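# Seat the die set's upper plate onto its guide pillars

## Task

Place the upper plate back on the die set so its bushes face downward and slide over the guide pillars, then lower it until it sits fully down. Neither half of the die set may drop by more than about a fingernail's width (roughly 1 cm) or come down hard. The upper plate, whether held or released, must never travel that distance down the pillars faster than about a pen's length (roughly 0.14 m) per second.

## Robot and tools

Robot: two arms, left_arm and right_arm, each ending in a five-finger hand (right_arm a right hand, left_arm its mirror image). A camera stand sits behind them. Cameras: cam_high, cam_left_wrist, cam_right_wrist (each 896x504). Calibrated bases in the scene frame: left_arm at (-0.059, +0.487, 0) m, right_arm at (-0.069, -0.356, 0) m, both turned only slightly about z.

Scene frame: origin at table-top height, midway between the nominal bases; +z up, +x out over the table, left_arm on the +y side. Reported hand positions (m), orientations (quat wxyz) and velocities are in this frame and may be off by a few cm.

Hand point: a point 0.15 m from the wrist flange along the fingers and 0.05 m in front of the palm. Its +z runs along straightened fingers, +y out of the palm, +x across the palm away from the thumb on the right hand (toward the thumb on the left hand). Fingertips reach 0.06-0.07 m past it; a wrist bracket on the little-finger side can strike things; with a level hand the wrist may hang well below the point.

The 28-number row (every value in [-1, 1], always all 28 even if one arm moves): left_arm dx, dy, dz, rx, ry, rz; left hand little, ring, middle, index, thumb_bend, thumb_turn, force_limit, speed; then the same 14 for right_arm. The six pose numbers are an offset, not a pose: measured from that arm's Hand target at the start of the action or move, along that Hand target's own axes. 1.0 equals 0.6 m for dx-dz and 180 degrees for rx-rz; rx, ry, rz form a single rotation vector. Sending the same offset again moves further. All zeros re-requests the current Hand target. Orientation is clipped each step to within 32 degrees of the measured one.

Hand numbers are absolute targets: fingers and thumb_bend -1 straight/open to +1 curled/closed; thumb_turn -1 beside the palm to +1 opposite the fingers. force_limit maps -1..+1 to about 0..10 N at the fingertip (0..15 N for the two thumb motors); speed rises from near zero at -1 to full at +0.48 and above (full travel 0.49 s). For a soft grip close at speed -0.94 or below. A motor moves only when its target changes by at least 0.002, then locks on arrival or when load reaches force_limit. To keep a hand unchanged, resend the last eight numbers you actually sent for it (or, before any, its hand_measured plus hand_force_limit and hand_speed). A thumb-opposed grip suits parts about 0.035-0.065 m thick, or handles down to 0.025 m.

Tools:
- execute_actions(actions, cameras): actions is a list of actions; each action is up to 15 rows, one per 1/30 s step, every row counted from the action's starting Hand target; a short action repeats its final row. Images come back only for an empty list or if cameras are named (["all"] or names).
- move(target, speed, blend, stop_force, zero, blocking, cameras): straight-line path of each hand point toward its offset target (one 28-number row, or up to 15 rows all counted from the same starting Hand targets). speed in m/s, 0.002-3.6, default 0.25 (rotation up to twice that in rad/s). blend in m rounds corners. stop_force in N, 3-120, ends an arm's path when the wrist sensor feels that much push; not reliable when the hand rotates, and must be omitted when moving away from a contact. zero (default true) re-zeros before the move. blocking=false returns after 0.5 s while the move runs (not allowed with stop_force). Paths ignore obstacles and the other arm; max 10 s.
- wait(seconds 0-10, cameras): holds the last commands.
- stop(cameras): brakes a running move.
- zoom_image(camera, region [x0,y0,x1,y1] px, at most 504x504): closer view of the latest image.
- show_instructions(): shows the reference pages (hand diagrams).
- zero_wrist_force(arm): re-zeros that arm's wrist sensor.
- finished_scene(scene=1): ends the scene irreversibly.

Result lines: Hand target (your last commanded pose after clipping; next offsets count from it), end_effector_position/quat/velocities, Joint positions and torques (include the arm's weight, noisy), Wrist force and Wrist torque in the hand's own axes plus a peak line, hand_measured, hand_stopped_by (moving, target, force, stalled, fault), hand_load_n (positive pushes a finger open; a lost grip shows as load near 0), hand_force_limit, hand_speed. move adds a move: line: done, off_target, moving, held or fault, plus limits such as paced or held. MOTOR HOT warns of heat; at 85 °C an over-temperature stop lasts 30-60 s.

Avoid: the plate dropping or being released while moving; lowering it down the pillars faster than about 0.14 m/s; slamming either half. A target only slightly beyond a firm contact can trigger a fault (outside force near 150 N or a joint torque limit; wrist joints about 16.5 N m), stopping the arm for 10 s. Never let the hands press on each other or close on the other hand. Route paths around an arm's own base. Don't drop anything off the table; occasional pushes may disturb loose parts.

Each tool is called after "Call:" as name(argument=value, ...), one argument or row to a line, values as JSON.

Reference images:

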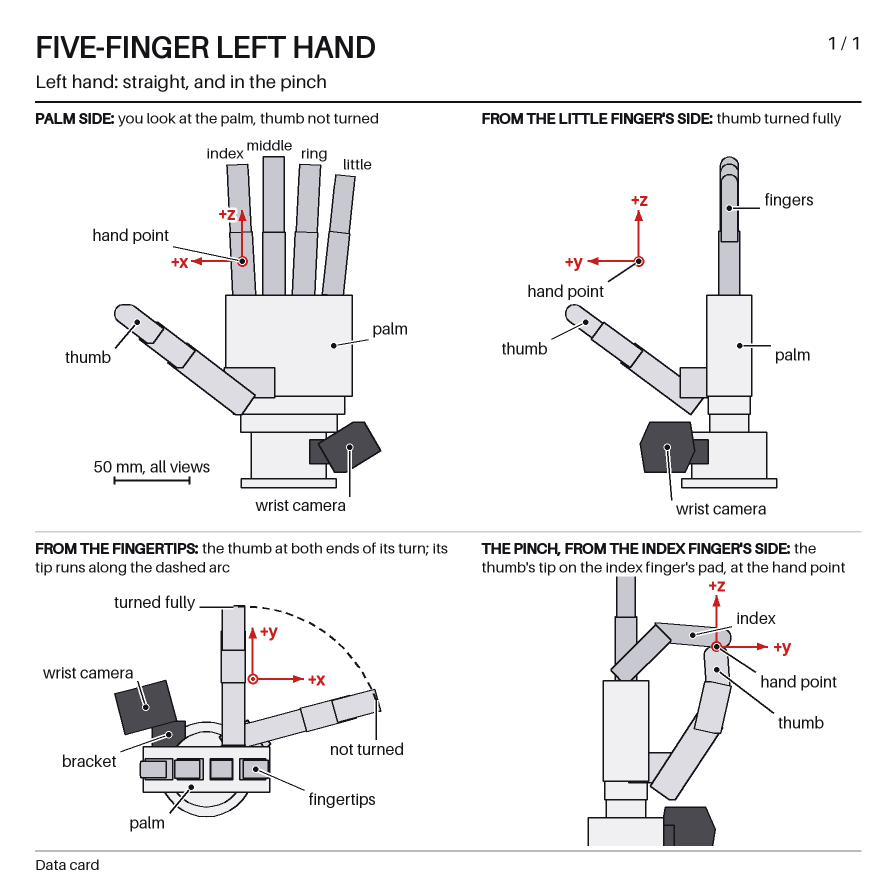

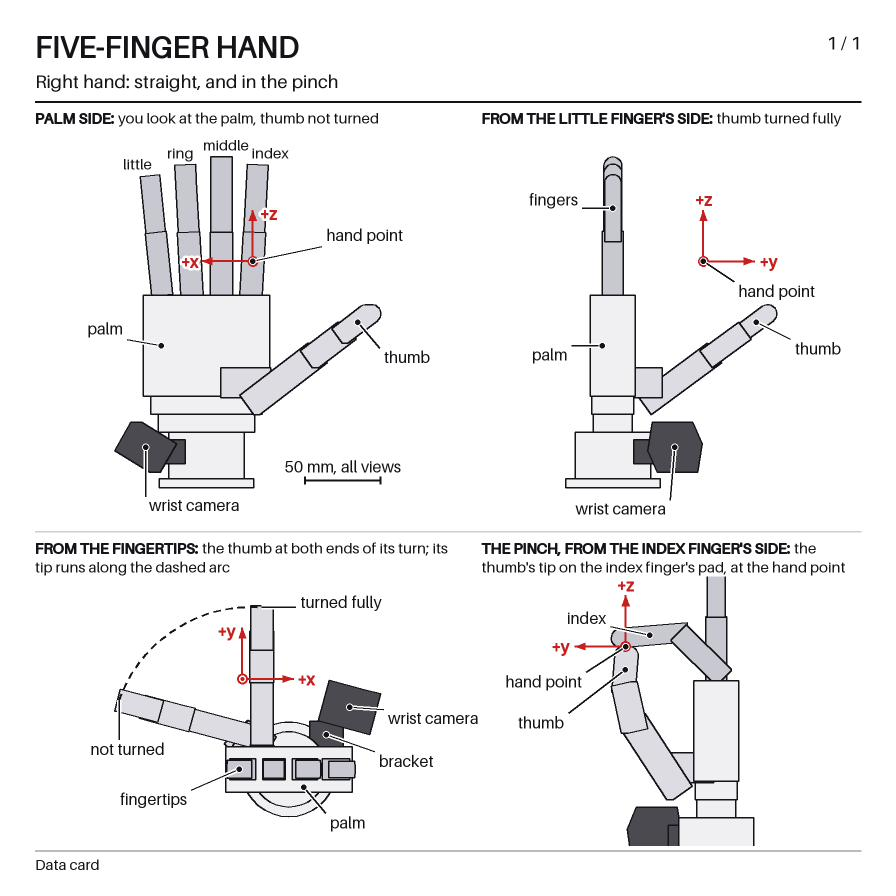

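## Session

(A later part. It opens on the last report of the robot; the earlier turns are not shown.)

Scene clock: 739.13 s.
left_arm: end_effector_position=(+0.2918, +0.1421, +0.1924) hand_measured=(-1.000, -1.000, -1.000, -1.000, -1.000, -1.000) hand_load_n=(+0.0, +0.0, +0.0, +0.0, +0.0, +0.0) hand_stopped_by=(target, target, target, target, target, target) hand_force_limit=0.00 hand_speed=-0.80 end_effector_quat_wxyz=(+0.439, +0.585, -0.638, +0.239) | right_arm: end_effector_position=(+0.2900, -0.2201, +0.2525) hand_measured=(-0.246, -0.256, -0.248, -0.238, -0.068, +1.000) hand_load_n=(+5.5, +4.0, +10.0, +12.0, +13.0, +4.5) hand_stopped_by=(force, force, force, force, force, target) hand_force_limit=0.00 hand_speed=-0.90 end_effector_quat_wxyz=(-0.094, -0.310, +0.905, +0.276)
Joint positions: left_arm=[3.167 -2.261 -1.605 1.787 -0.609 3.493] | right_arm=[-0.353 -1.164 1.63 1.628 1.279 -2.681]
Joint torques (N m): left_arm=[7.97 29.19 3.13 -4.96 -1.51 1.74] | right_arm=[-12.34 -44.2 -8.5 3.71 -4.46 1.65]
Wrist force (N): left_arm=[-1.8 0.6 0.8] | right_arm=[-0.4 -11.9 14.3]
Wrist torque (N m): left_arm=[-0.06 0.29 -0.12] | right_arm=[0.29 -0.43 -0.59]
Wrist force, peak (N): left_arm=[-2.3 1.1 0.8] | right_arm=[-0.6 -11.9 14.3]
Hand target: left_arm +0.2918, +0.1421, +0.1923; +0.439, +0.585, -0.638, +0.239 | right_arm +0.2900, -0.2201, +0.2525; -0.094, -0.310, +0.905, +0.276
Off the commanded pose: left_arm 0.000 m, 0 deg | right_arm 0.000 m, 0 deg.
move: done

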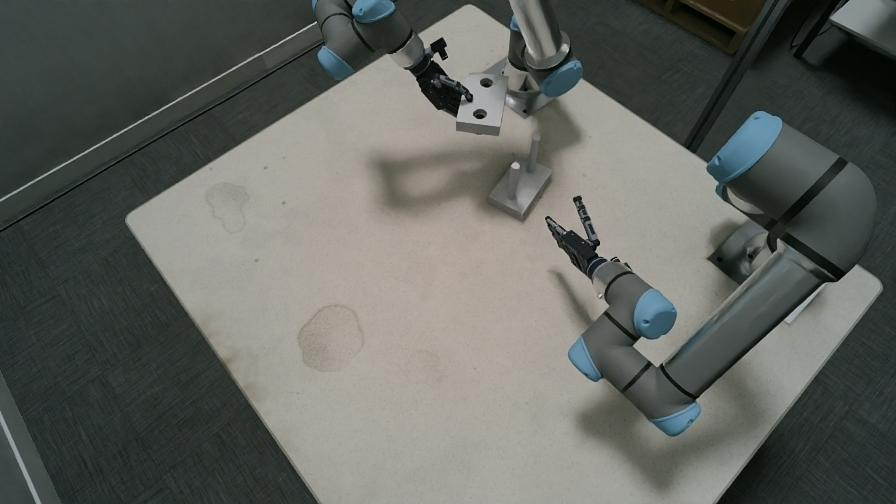

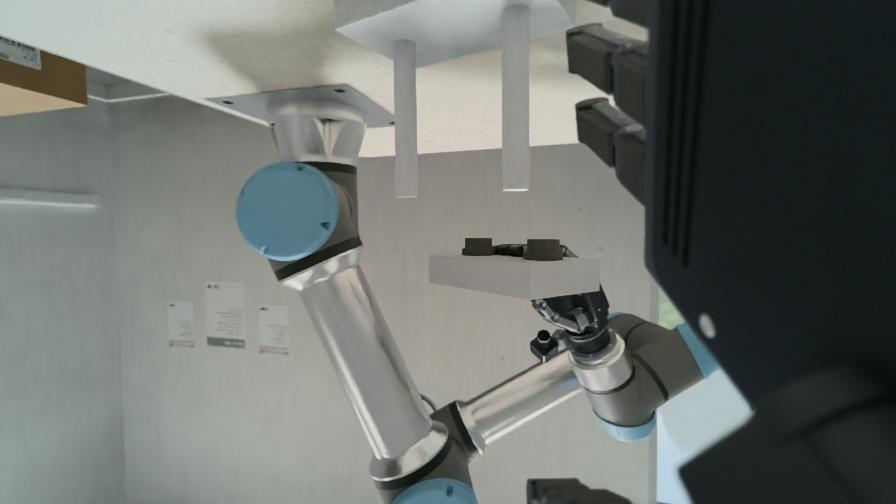

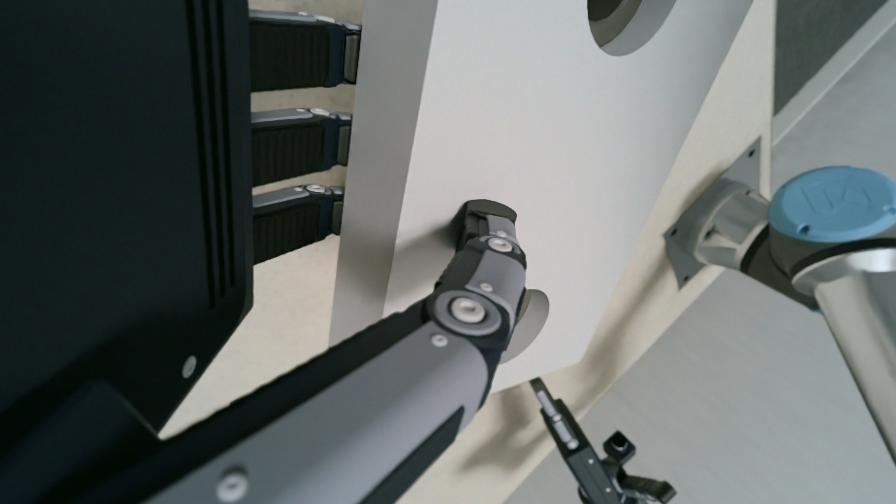

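Call:
move(
  target=[0,0,0,0,0,0,-1,-1,-1,-1,-1,-1,0,-0.8,-0.0961,0.185,0.1247,0,-0.0748,0.1110,-0.1,-0.1,-0.1,-0.1,0.4,1,0,-0.9],
  speed=0.1,
  cameras=["all"],
)

Call:
zoom_image(
  camera="cam_left_wrist",
  region=[330, 0, 650, 300],
)

Call:
zoom_image(
  camera="cam_high",
  region=[440, 60, 600, 240],
)

Scene clock: 749.13 s.
left_arm: end_effector_position=(+0.2918, +0.1421, +0.1923) hand_measured=(-1.000, -1.000, -1.000, -1.000, -1.000, -1.000) hand_load_n=(+0.0, +0.0, +0.0, +0.0, +0.0, +0.0) hand_stopped_by=(target, target, target, target, target, target) hand_force_limit=0.00 hand_speed=-0.80 end_effector_quat_wxyz=(+0.439, +0.585, -0.638, +0.239) | right_arm: end_effector_position=(+0.2536, -0.0790, +0.2525) hand_measured=(-0.246, -0.256, -0.248, -0.238, -0.068, +1.000) hand_load_n=(+5.0, +4.0, +10.0, +11.5, +13.0, +4.5) hand_stopped_by=(force, force, force, force, force, target) hand_force_limit=0.00 hand_speed=-0.90 end_effector_quat_wxyz=(-0.034, -0.114, +0.950, +0.290)
Joint positions: left_arm=[3.167 -2.261 -1.605 1.787 -0.609 3.493] | right_arm=[-0.126 -1.406 1.882 1.341 1.026 -2.025]
Joint torques (N m): left_arm=[8.34 28.03 7.06 -5.14 -1.57 1.76] | right_arm=[12.46 -34.97 -9.79 2.53 -6.95 1.72]
Wrist force (N): left_arm=[-1.8 0.5 0.8] | right_arm=[-0.3 -11.6 14.0]
Wrist torque (N m): left_arm=[-0.07 0.29 -0.11] | right_arm=[0.33 -0.43 -0.59]
Wrist force, peak (N): left_arm=[-2.2 0.5 0.9] | right_arm=[0.0 -12.5 14.0]
Hand target: left_arm +0.2918, +0.1421, +0.1923; +0.439, +0.585, -0.638, +0.239 | right_arm +0.2536, -0.0789, +0.2525; -0.034, -0.114, +0.950, +0.290
Off the commanded pose: left_arm 0.000 m, 0 deg | right_arm 0.000 m, 0 deg.
move: done

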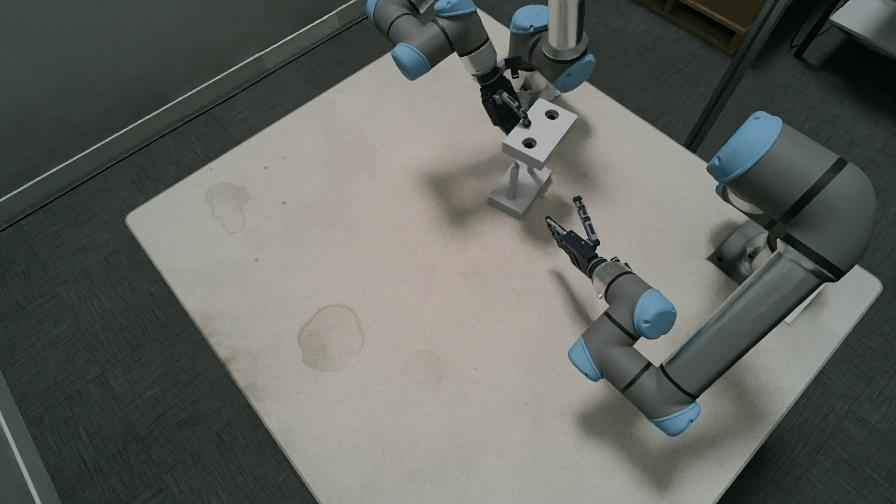

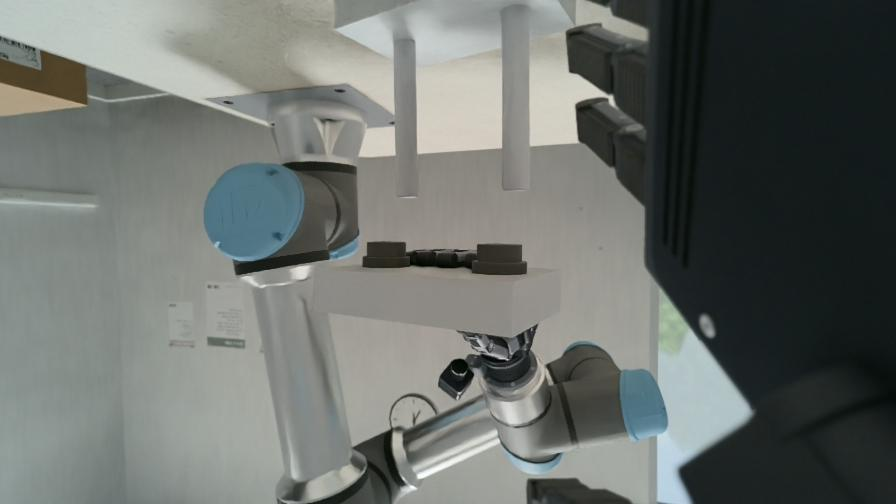

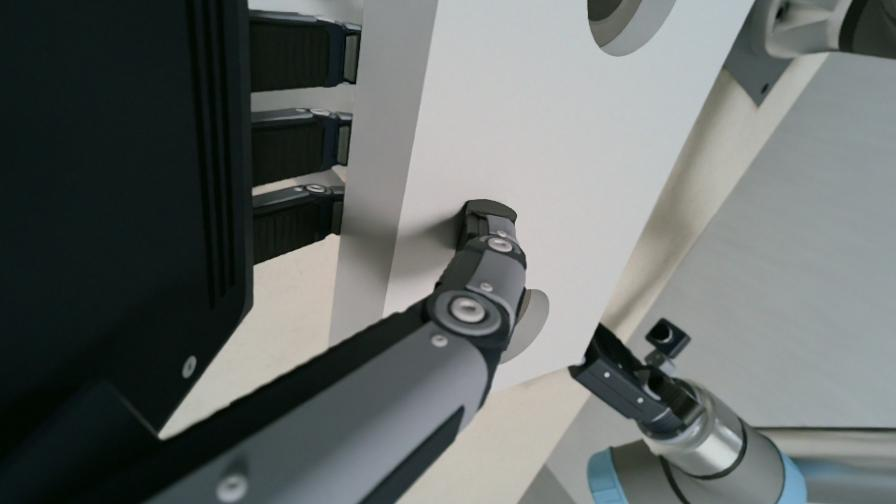

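Scaled by 1.575 from the camera's 896x504 image, which has a finer 1280x720 frame.

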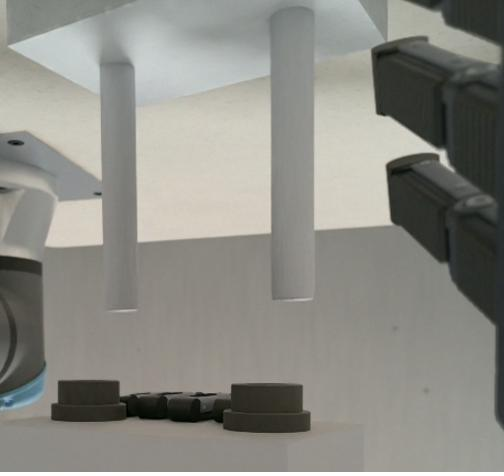

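Scaled by 2.800 from the camera's 896x504 image, which has a finer 1280x720 frame.

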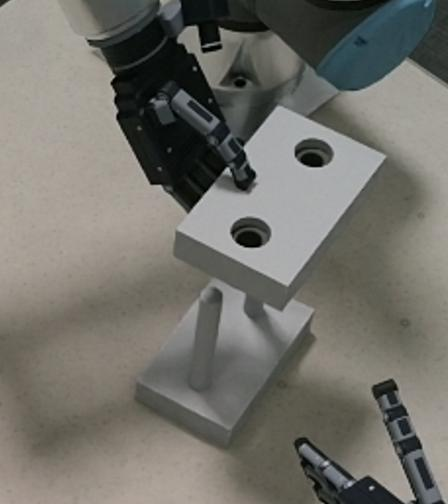

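Call:
zoom_image(
  camera="cam_left_wrist",
  region=[340, 170, 440, 290],
)

Call:
zoom_image(
  camera="cam_left_wrist",
  region=[450, 170, 550, 290],
)

Scaled by 4.200 from the camera's 896x504 image, which has a finer 1280x720 frame.

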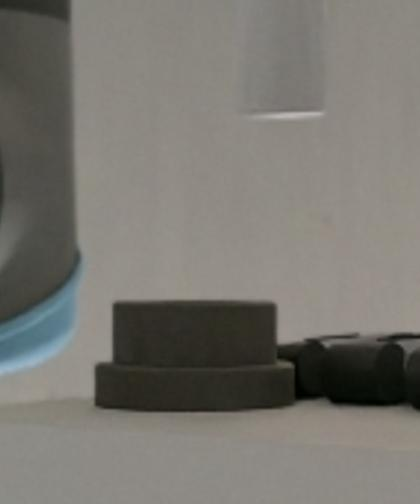

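Scaled by 4.200 from the camera's 896x504 image, which has a finer 1280x720 frame.

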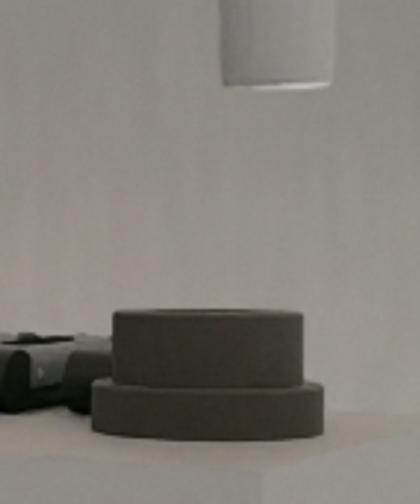

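Call:
move(
  target=[0,0,0,0,0,0,-1,-1,-1,-1,-1,-1,0,-0.8,-0.01,-0.0362,-0.0244,0,0,0,-0.1,-0.1,-0.1,-0.1,0.4,1,0,-0.9],
  speed=0.05,
  cameras=["cam_high","cam_left_wrist"],
)

Call:
zoom_image(
  camera="cam_left_wrist",
  region=[360, 170, 460, 290],
)

Call:
zoom_image(
  camera="cam_left_wrist",
  region=[470, 170, 570, 290],
)

Call:
zoom_image(
  camera="cam_high",
  region=[480, 80, 580, 220],
)

Scene clock: 804.13 s.
left_arm: end_effector_position=(+0.2918, +0.1421, +0.1923) hand_measured=(-1.000, -1.000, -1.000, -1.000, -1.000, -1.000) hand_load_n=(+0.0, +0.0, +0.0, +0.0, +0.0, +0.0) hand_stopped_by=(target, target, target, target, target, target) hand_force_limit=0.00 hand_speed=-0.80 end_effector_quat_wxyz=(+0.439, +0.585, -0.638, +0.239) | right_arm: end_effector_position=(+0.2655, -0.1028, +0.2525) hand_measured=(-0.246, -0.256, -0.248, -0.238, -0.068, +1.000) hand_load_n=(+5.5, +4.0, +10.0, +11.5, +13.0, +4.5) hand_stopped_by=(force, force, force, force, force, target) hand_force_limit=0.00 hand_speed=-0.90 end_effector_quat_wxyz=(-0.034, -0.114, +0.950, +0.290)
Joint positions: left_arm=[3.167 -2.261 -1.605 1.787 -0.609 3.493] | right_arm=[-0.191 -1.388 1.871 1.372 1.043 -2.098]
Joint torques (N m): left_arm=[7.63 28.3 12.31 -5.03 -1.3 1.81] | right_arm=[-11.63 -20.3 -25.29 8.46 -0.91 -1.51]
Wrist force (N): left_arm=[-1.8 0.7 0.9] | right_arm=[-0.4 -11.8 14.1]
Wrist torque (N m): left_arm=[-0.05 0.29 -0.12] | right_arm=[0.30 -0.44 -0.41]
Wrist force, peak (N): left_arm=[-2.2 0.6 0.9] | right_arm=[-0.3 -11.9 14.3]
Hand target: left_arm +0.2918, +0.1421, +0.1923; +0.439, +0.585, -0.638, +0.239 | right_arm +0.2656, -0.1030, +0.2525; -0.034, -0.114, +0.950, +0.290
Off the commanded pose: left_arm 0.000 m, 0 deg | right_arm 0.000 m, 0 deg.
move: done
Images, in order (width x height): cam_high 896x504, cam_left_wrist 896x504.

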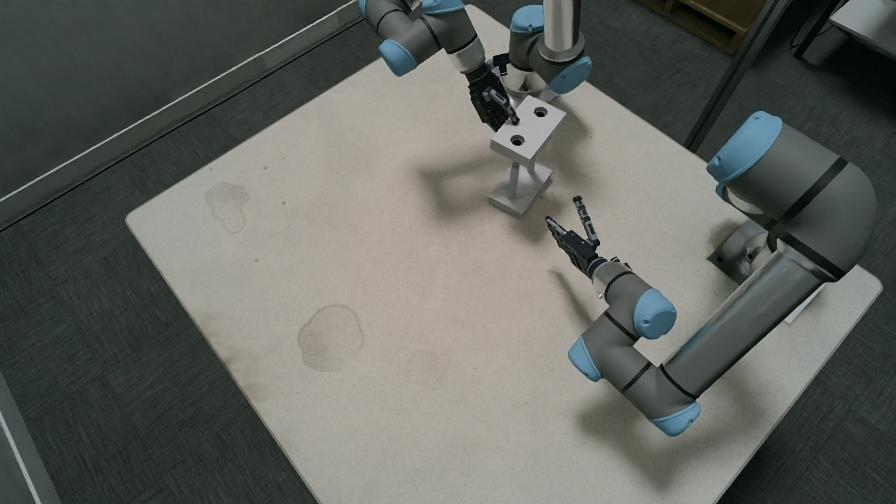

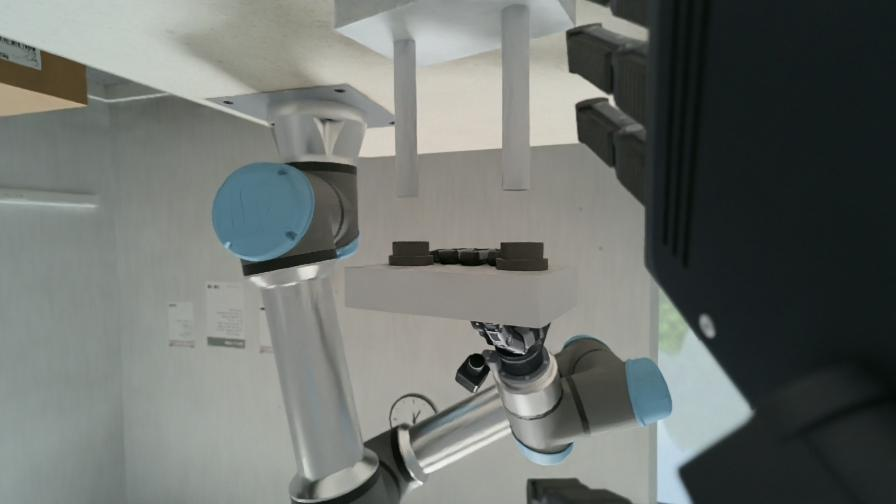

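Scaled by 4.200 from the camera's 896x504 image, which has a finer 1280x720 frame.

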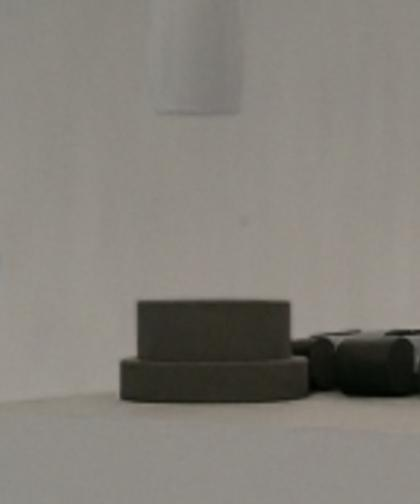

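Scaled by 4.200 from the camera's 896x504 image, which has a finer 1280x720 frame.

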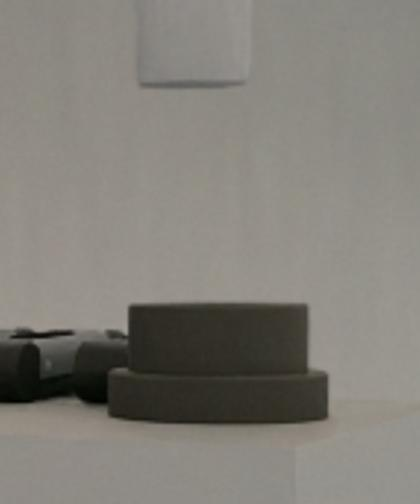

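Scaled by 3.600 from the camera's 896x504 image, which has a finer 1280x720 frame.

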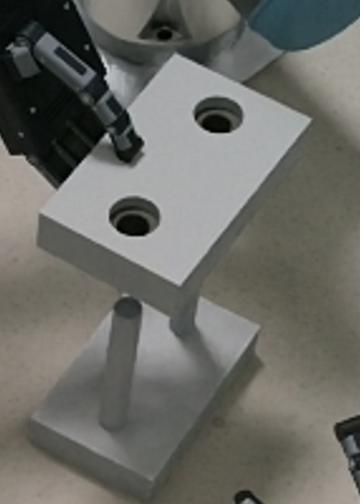

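Call:
move(
  target=[0,0,0,0,0,0,-1,-1,-1,-1,-1,-1,0,-0.8,0.0022,-0.0204,0.0365,0,0,0,-0.1,-0.1,-0.1,-0.1,0.4,1,0,-0.9],
  speed=0.03,
  cameras=["cam_high","cam_left_wrist"],
)

Call:
zoom_image(
  camera="cam_left_wrist",
  region=[360, 150, 460, 250],
)

Call:
zoom_image(
  camera="cam_left_wrist",
  region=[470, 150, 570, 250],
)

Call:
zoom_image(
  camera="cam_high",
  region=[480, 90, 580, 220],
)

Scene clock: 902.17 s.
left_arm: end_effector_position=(+0.2918, +0.1421, +0.1923) hand_measured=(-1.000, -1.000, -1.000, -1.000, -1.000, -1.000) hand_load_n=(+0.0, +0.0, +0.0, +0.0, +0.0, +0.0) hand_stopped_by=(target, target, target, target, target, target) hand_force_limit=0.00 hand_speed=-0.80 end_effector_quat_wxyz=(+0.439, +0.585, -0.638, +0.239) | right_arm: end_effector_position=(+0.2638, -0.1013, +0.2277) hand_measured=(-0.246, -0.256, -0.248, -0.238, -0.068, +1.000) hand_load_n=(+5.5, +4.0, +10.0, +11.5, +13.0, +4.5) hand_stopped_by=(force, force, force, force, force, target) hand_force_limit=0.00 hand_speed=-0.90 end_effector_quat_wxyz=(-0.034, -0.114, +0.950, +0.290)
Joint positions: left_arm=[3.167 -2.261 -1.605 1.787 -0.609 3.493] | right_arm=[-0.188 -1.361 1.909 1.305 1.042 -2.094]
Joint torques (N m): left_arm=[7.82 28.13 11.82 -4.99 -1.43 1.81] | right_arm=[11.43 -18.03 -8.65 2.61 -6.77 0.85]
Wrist force (N): left_arm=[-1.8 0.6 0.9] | right_arm=[-0.4 -11.6 14.0]
Wrist torque (N m): left_arm=[-0.06 0.30 -0.12] | right_arm=[0.33 -0.44 -0.42]
Wrist force, peak (N): left_arm=[-2.2 0.4 1.2] | right_arm=[-0.4 -11.8 14.5]
Hand target: left_arm +0.2918, +0.1421, +0.1923; +0.439, +0.585, -0.638, +0.239 | right_arm +0.2638, -0.1012, +0.2275; -0.034, -0.114, +0.950, +0.290
Off the commanded pose: left_arm 0.000 m, 0 deg | right_arm 0.000 m, 0 deg.
move: done
Images, in order (width x height): cam_high 896x504, cam_left_wrist 896x504.

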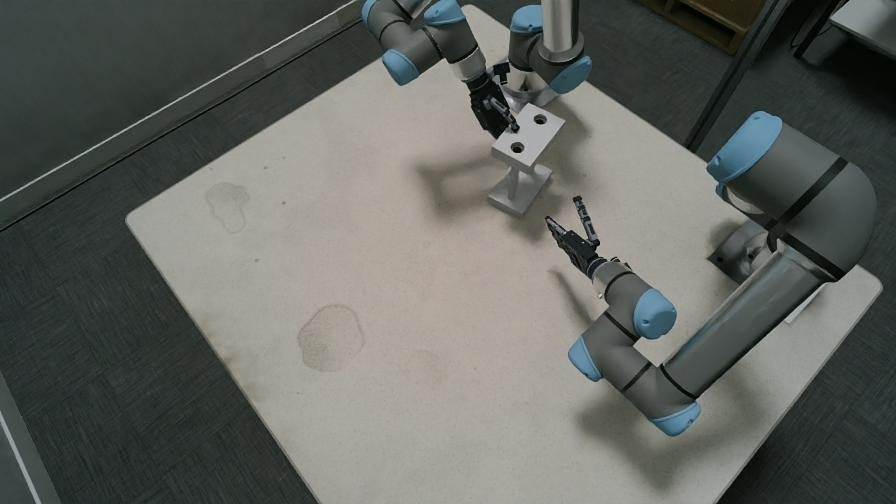

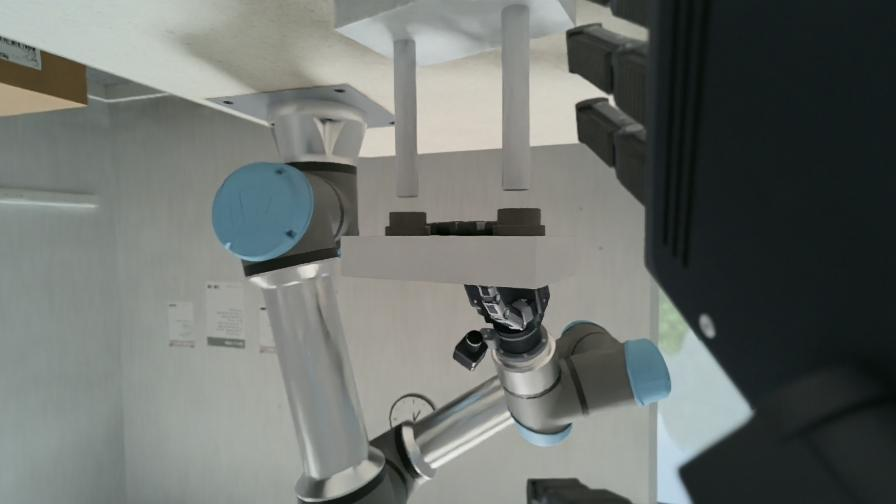

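Scaled by 5.040 from the camera's 896x504 image, which has a finer 1280x720 frame.

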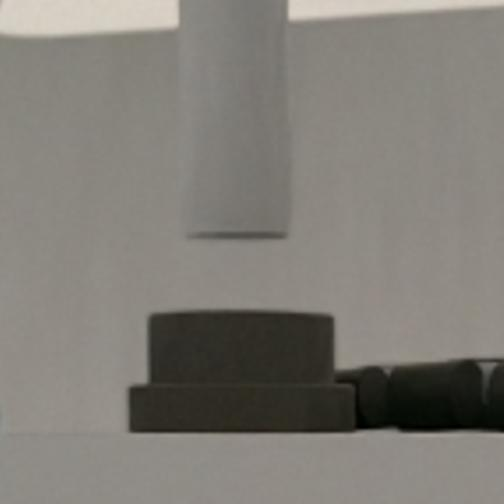

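Scaled by 5.040 from the camera's 896x504 image, which has a finer 1280x720 frame.

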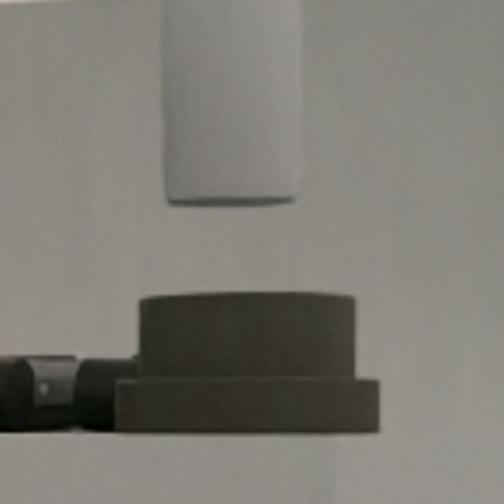

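Scaled by 3.877 from the camera's 896x504 image, which has a finer 1280x720 frame.

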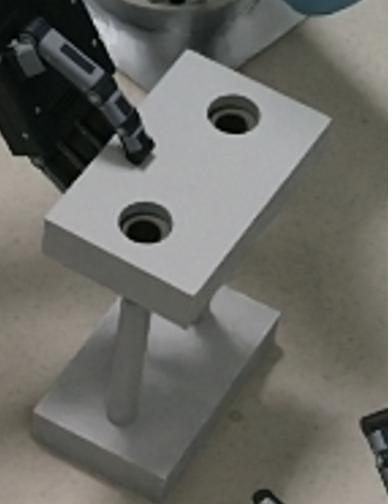

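Call:
zoom_image(
  camera="cam_high",
  region=[505, 105, 555, 160],
)

Call:
zoom_image(
  camera="cam_left_wrist",
  region=[380, 20, 550, 220],
)

Scaled by 9.164 from the camera's 896x504 image, which has a finer 1280x720 frame.

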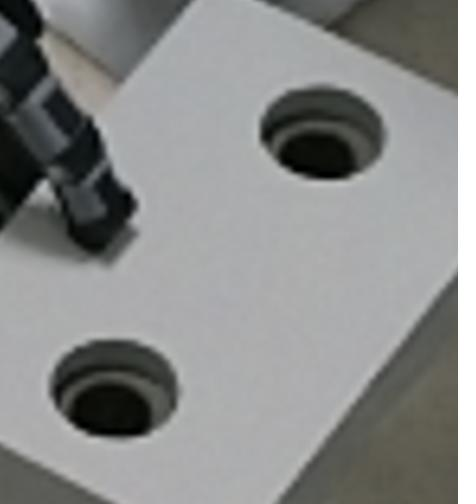

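Scaled by 2.520 from the camera's 896x504 image, which has a finer 1280x720 frame.

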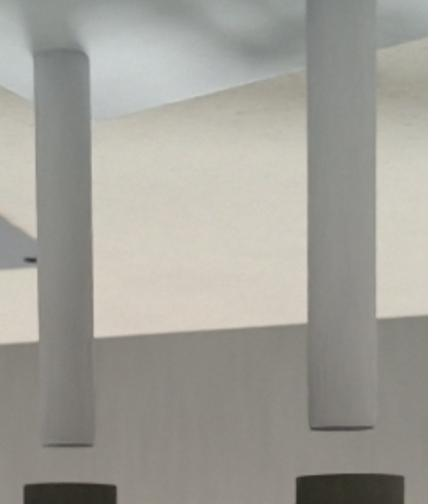

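Call:
move(
  target=[0,0,0,0,0,0,-1,-1,-1,-1,-1,-1,0,-0.8,0.0024,-0.0067,0.0076,0,0.0068,-0.0101,-0.1,-0.1,-0.1,-0.1,0.4,1,0,-0.9],
  speed=0.03,
  cameras=["cam_high","cam_left_wrist"],
)

Call:
zoom_image(
  camera="cam_left_wrist",
  region=[360, 150, 460, 250],
)

Call:
zoom_image(
  camera="cam_left_wrist",
  region=[470, 150, 570, 250],
)

Call:
zoom_image(
  camera="cam_high",
  region=[505, 105, 555, 160],
)

Call:
move(
  target=[0.0018,0.1655,0.0723,0.1353,0.0338,-0.0806,-1,-1,-1,-1,-1,-1,0,-0.8,0,0,0,0,0,0,-0.1,-0.1,-0.1,-0.1,0.4,1,0,-0.9],
  speed=0.12,
  cameras=["cam_high","cam_left_wrist"],
)

Scene clock: 962.20 s.
left_arm: end_effector_position=(+0.2918, +0.1421, +0.1923) hand_measured=(-1.000, -1.000, -1.000, -1.000, -1.000, -1.000) hand_load_n=(+0.0, +0.5, +0.0, +0.0, +0.0, +0.0) hand_stopped_by=(target, target, target, target, target, target) hand_force_limit=0.00 hand_speed=-0.80 end_effector_quat_wxyz=(+0.439, +0.585, -0.638, +0.239) | right_arm: end_effector_position=(+0.2626, -0.1023, +0.2216) hand_measured=(-0.246, -0.256, -0.248, -0.238, -0.068, +1.000) hand_load_n=(+5.0, +4.0, +10.0, +11.5, +13.0, +4.5) hand_stopped_by=(force, force, force, force, force, target) hand_force_limit=0.00 hand_speed=-0.90 end_effector_quat_wxyz=(-0.040, -0.132, +0.947, +0.289)
Joint positions: left_arm=[3.167 -2.261 -1.605 1.787 -0.609 3.493] | right_arm=[-0.185 -1.338 1.904 1.307 1.052 -2.133]
Joint torques (N m): left_arm=[7.9 28.48 12.92 -4.81 -1.33 1.62] | right_arm=[11.38 -22.42 -25.57 8.48 -1.06 -1.5]
Wrist force (N): left_arm=[-1.6 0.7 1.0] | right_arm=[-0.3 -11.5 14.1]
Wrist torque (N m): left_arm=[-0.04 0.26 -0.11] | right_arm=[0.35 -0.45 -0.40]
Wrist force, peak (N): left_arm=[-2.1 0.7 1.0] | right_arm=[-0.5 -11.6 14.3]
Hand target: left_arm +0.2918, +0.1421, +0.1923; +0.439, +0.585, -0.638, +0.239 | right_arm +0.2626, -0.1024, +0.2215; -0.040, -0.132, +0.947, +0.289
Off the commanded pose: left_arm 0.000 m, 0 deg | right_arm 0.000 m, 0 deg.
move: done
Images, in order (width x height): cam_high 896x504, cam_left_wrist 896x504.

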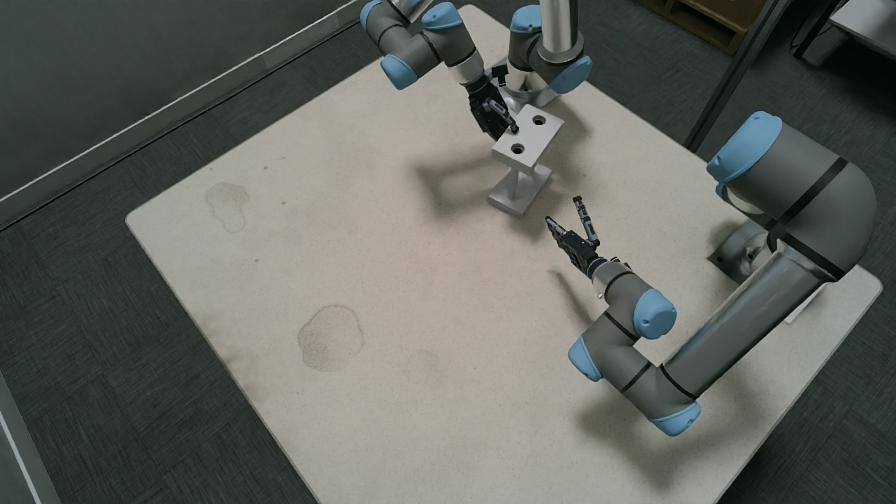

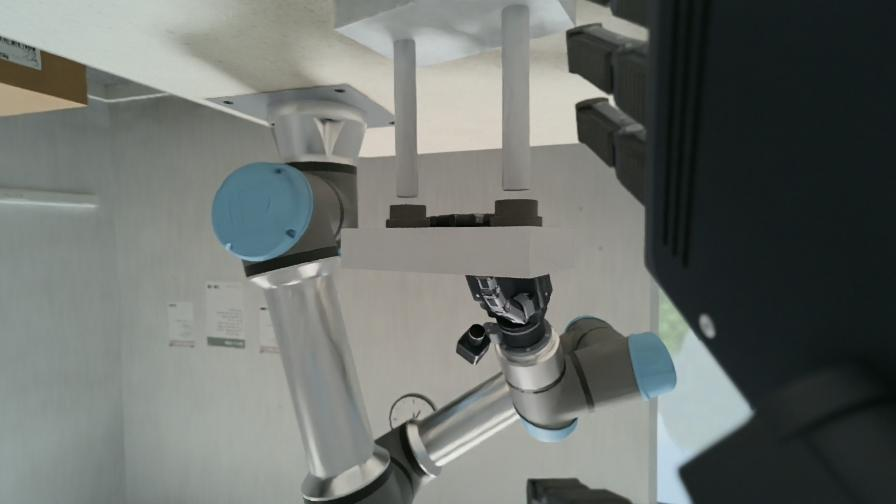

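Scaled by 5.040 from the camera's 896x504 image, which has a finer 1280x720 frame.

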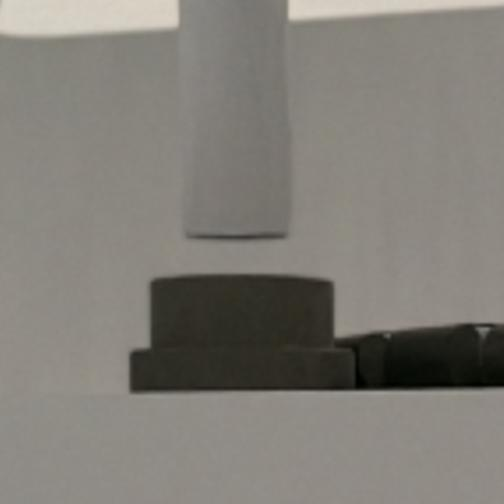

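Scaled by 5.040 from the camera's 896x504 image, which has a finer 1280x720 frame.

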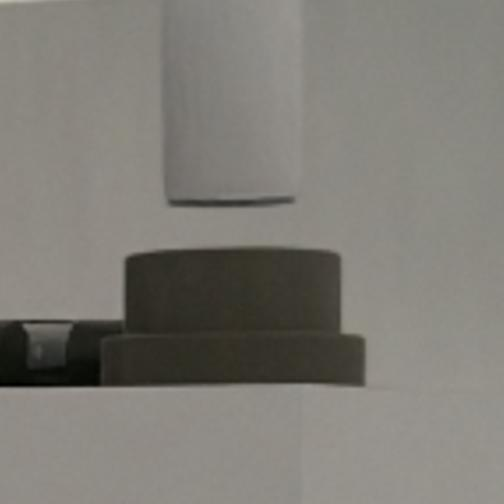

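Scaled by 9.164 from the camera's 896x504 image, which has a finer 1280x720 frame.

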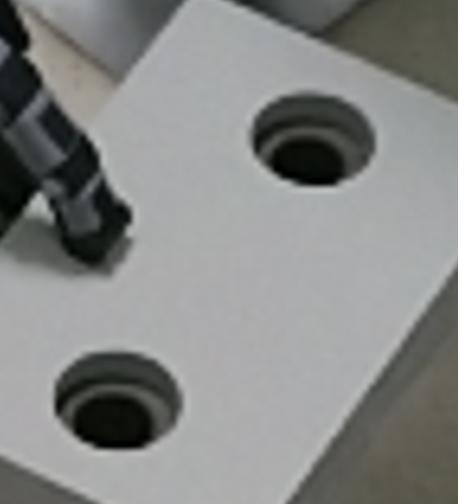

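Scene clock: 965.10 s.
left_arm: end_effector_position=(+0.1846, +0.1260, +0.1924) hand_measured=(-1.000, -1.000, -1.000, -1.000, -1.000, -1.000) hand_load_n=(+0.0, +0.0, +0.0, +0.0, +0.0, +0.0) hand_stopped_by=(target, target, target, target, target, target) hand_force_limit=0.00 hand_speed=-0.80 end_effector_quat_wxyz=(+0.366, +0.726, -0.471, +0.341) | right_arm: end_effector_position=(+0.2626, -0.1024, +0.2215) hand_measured=(-0.246, -0.256, -0.248, -0.238, -0.068, +1.000) hand_load_n=(+5.5, +4.0, +10.0, +11.5, +13.0, +4.5) hand_stopped_by=(force, force, force, force, force, target) hand_force_limit=0.00 hand_speed=-0.90 end_effector_quat_wxyz=(-0.040, -0.132, +0.947, +0.289)
Joint positions: left_arm=[3.238 -1.741 -2.212 2.566 -0.533 2.684] | right_arm=[-0.185 -1.338 1.904 1.307 1.052 -2.133]
Joint torques (N m): left_arm=[8.46 29.16 4.31 0.51 -1.17 -1.92] | right_arm=[11.23 -21.65 -25.86 8.46 -1.26 -1.7]
Wrist force (N): left_arm=[-1.1 0.7 0.6] | right_arm=[-0.5 -11.7 14.0]
Wrist torque (N m): left_arm=[0.07 0.14 0.10] | right_arm=[0.33 -0.43 -0.42]
Wrist force, peak (N): left_arm=[-2.2 0.4 0.8] | right_arm=[-0.5 -11.6 14.4]
Hand target: left_arm +0.1846, +0.1259, +0.1924; +0.366, +0.726, -0.471, +0.341 | right_arm +0.2626, -0.1024, +0.2215; -0.040, -0.132, +0.947, +0.289
Off the commanded pose: left_arm 0.000 m, 0 deg | right_arm 0.000 m, 0 deg.
move: done
Images, in order (width x height): cam_high 896x504, cam_left_wrist 896x504.

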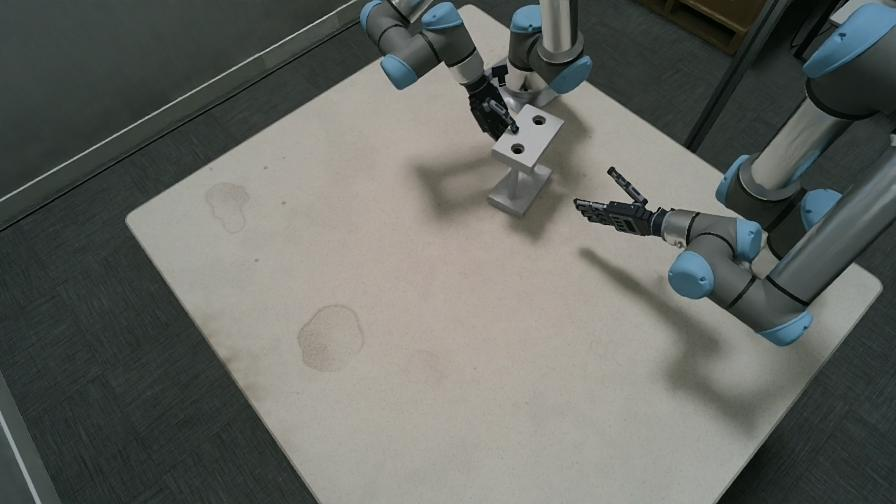

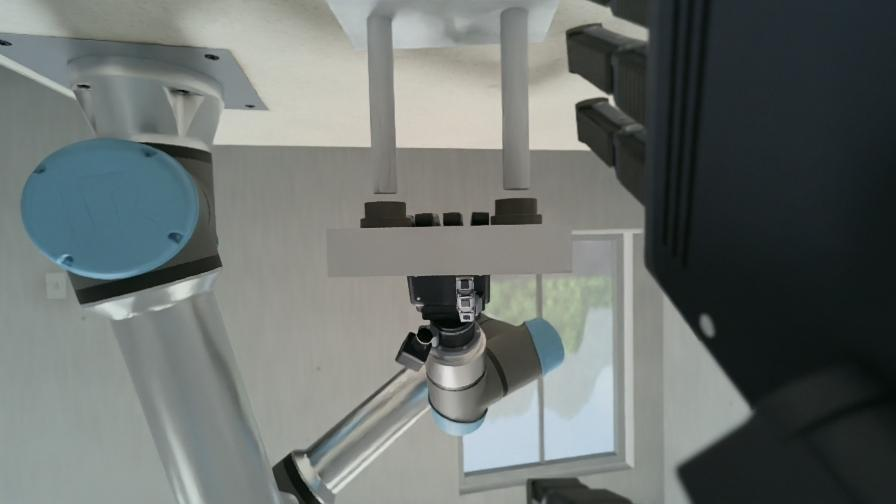

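Call:
zoom_image(
  camera="cam_left_wrist",
  region=[335, 140, 435, 240],
)

Call:
zoom_image(
  camera="cam_left_wrist",
  region=[465, 140, 565, 240],
)

Call:
zoom_image(
  camera="cam_left_wrist",
  region=[350, 10, 550, 210],
)

Scaled by 5.040 from the camera's 896x504 image, which has a finer 1280x720 frame.

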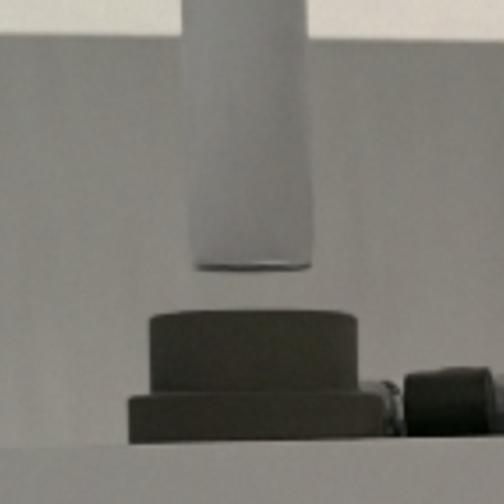

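Scaled by 5.040 from the camera's 896x504 image, which has a finer 1280x720 frame.

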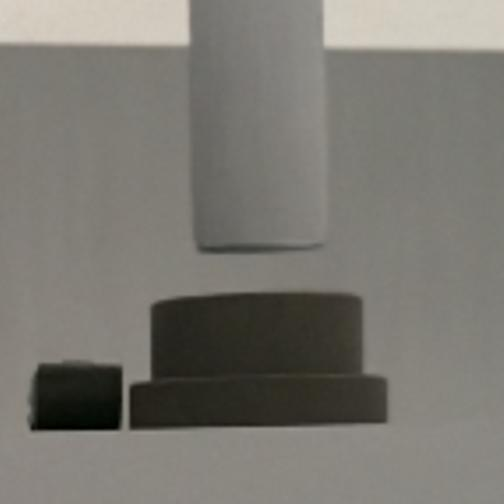

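Scaled by 2.520 from the camera's 896x504 image, which has a finer 1280x720 frame.

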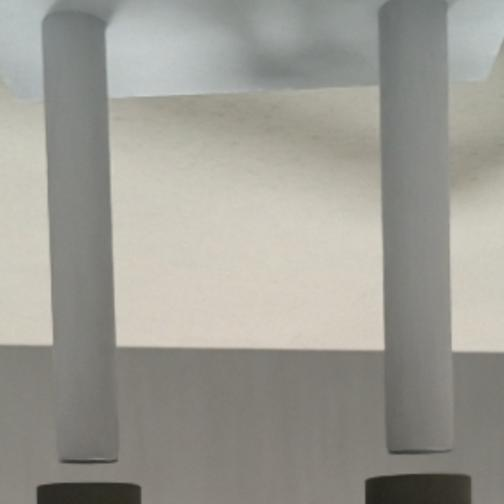

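Call:
move(
  target=[
    [0,0,0,0,0,0,-1,-1,-1,-1,-1,-1,0,-0.8,-0.0008,0.0024,0.0016,0,0,0,-0.1,-0.1,-0.1,-0.1,0.4,1,0,-0.9],
    [0,0,0,0,0,0,-1,-1,-1,-1,-1,-1,0,-0.8,-0.0008,-0.007,0.0154,0,0,0,-0.1,-0.1,-0.1,-0.1,0.4,1,0,-0.9],
  ],
  speed=0.01,
  stop_force=4,
  cameras=["cam_high","cam_left_wrist"],
)

Call:
zoom_image(
  camera="cam_left_wrist",
  region=[335, 120, 435, 220],
)

Call:
zoom_image(
  camera="cam_left_wrist",
  region=[465, 120, 565, 220],
)

Scene clock: 999.27 s.
left_arm: end_effector_position=(+0.1846, +0.1259, +0.1924) hand_measured=(-1.000, -1.000, -1.000, -1.000, -1.000, -1.000) hand_load_n=(+0.0, +0.0, +0.0, +0.0, +0.0, +0.0) hand_stopped_by=(target, target, target, target, target, target) hand_force_limit=0.00 hand_speed=-0.80 end_effector_quat_wxyz=(+0.366, +0.726, -0.471, +0.341) | right_arm: end_effector_position=(+0.2626, -0.1006, +0.2115) hand_measured=(-0.246, -0.256, -0.248, -0.238, -0.068, +1.000) hand_load_n=(+5.5, +4.0, +9.0, +11.0, +13.0, +4.0) hand_stopped_by=(force, force, force, force, force, target) hand_force_limit=0.00 hand_speed=-0.90 end_effector_quat_wxyz=(-0.040, -0.132, +0.947, +0.289)
Joint positions: left_arm=[3.238 -1.74 -2.212 2.566 -0.533 2.684] | right_arm=[-0.18 -1.324 1.915 1.278 1.051 -2.128]
Joint torques (N m): left_arm=[-4.39 29.54 2.33 0.73 -1.25 -1.81] | right_arm=[-0.58 -20.45 -6.17 3.03 -0.42 -0.6]
Wrist force (N): left_arm=[-1.2 0.8 0.3] | right_arm=[-4.2 -10.8 11.5]
Wrist torque (N m): left_arm=[0.10 0.13 0.09] | right_arm=[0.32 -0.88 -0.09]
Wrist force, peak (N): left_arm=[-1.5 0.6 0.6] | right_arm=[-0.5 -11.7 14.2]
Hand target: left_arm +0.1846, +0.1259, +0.1924; +0.366, +0.726, -0.471, +0.341 | right_arm +0.2626, -0.1006, +0.2115; -0.040, -0.132, +0.947, +0.289
Off the commanded pose: left_arm 0.000 m, 0 deg | right_arm 0.000 m, 0 deg.
move: done
Images, in order (width x height): cam_high 896x504, cam_left_wrist 896x504.

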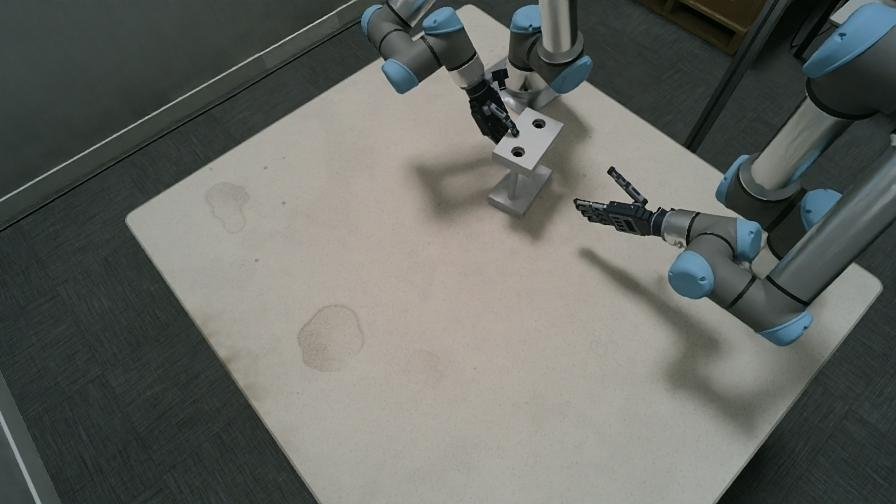

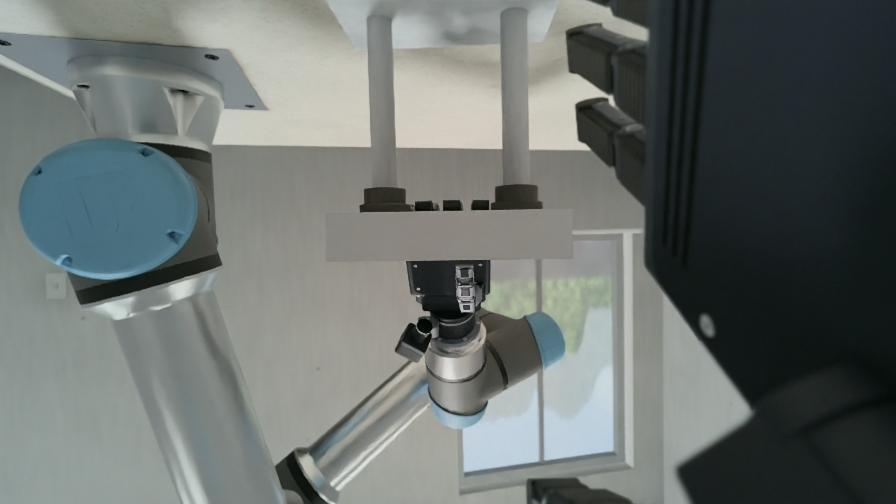

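Scaled by 5.040 from the camera's 896x504 image, which has a finer 1280x720 frame.

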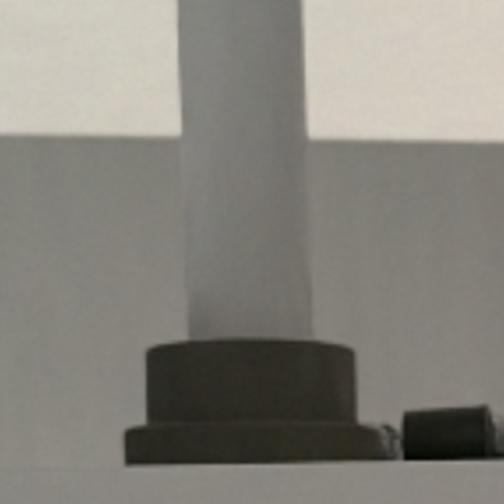

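Scaled by 5.040 from the camera's 896x504 image, which has a finer 1280x720 frame.

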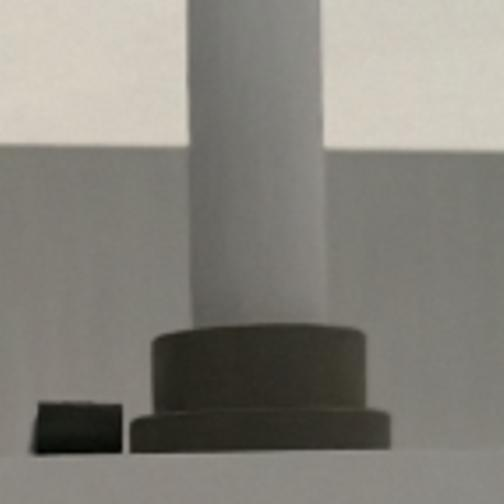

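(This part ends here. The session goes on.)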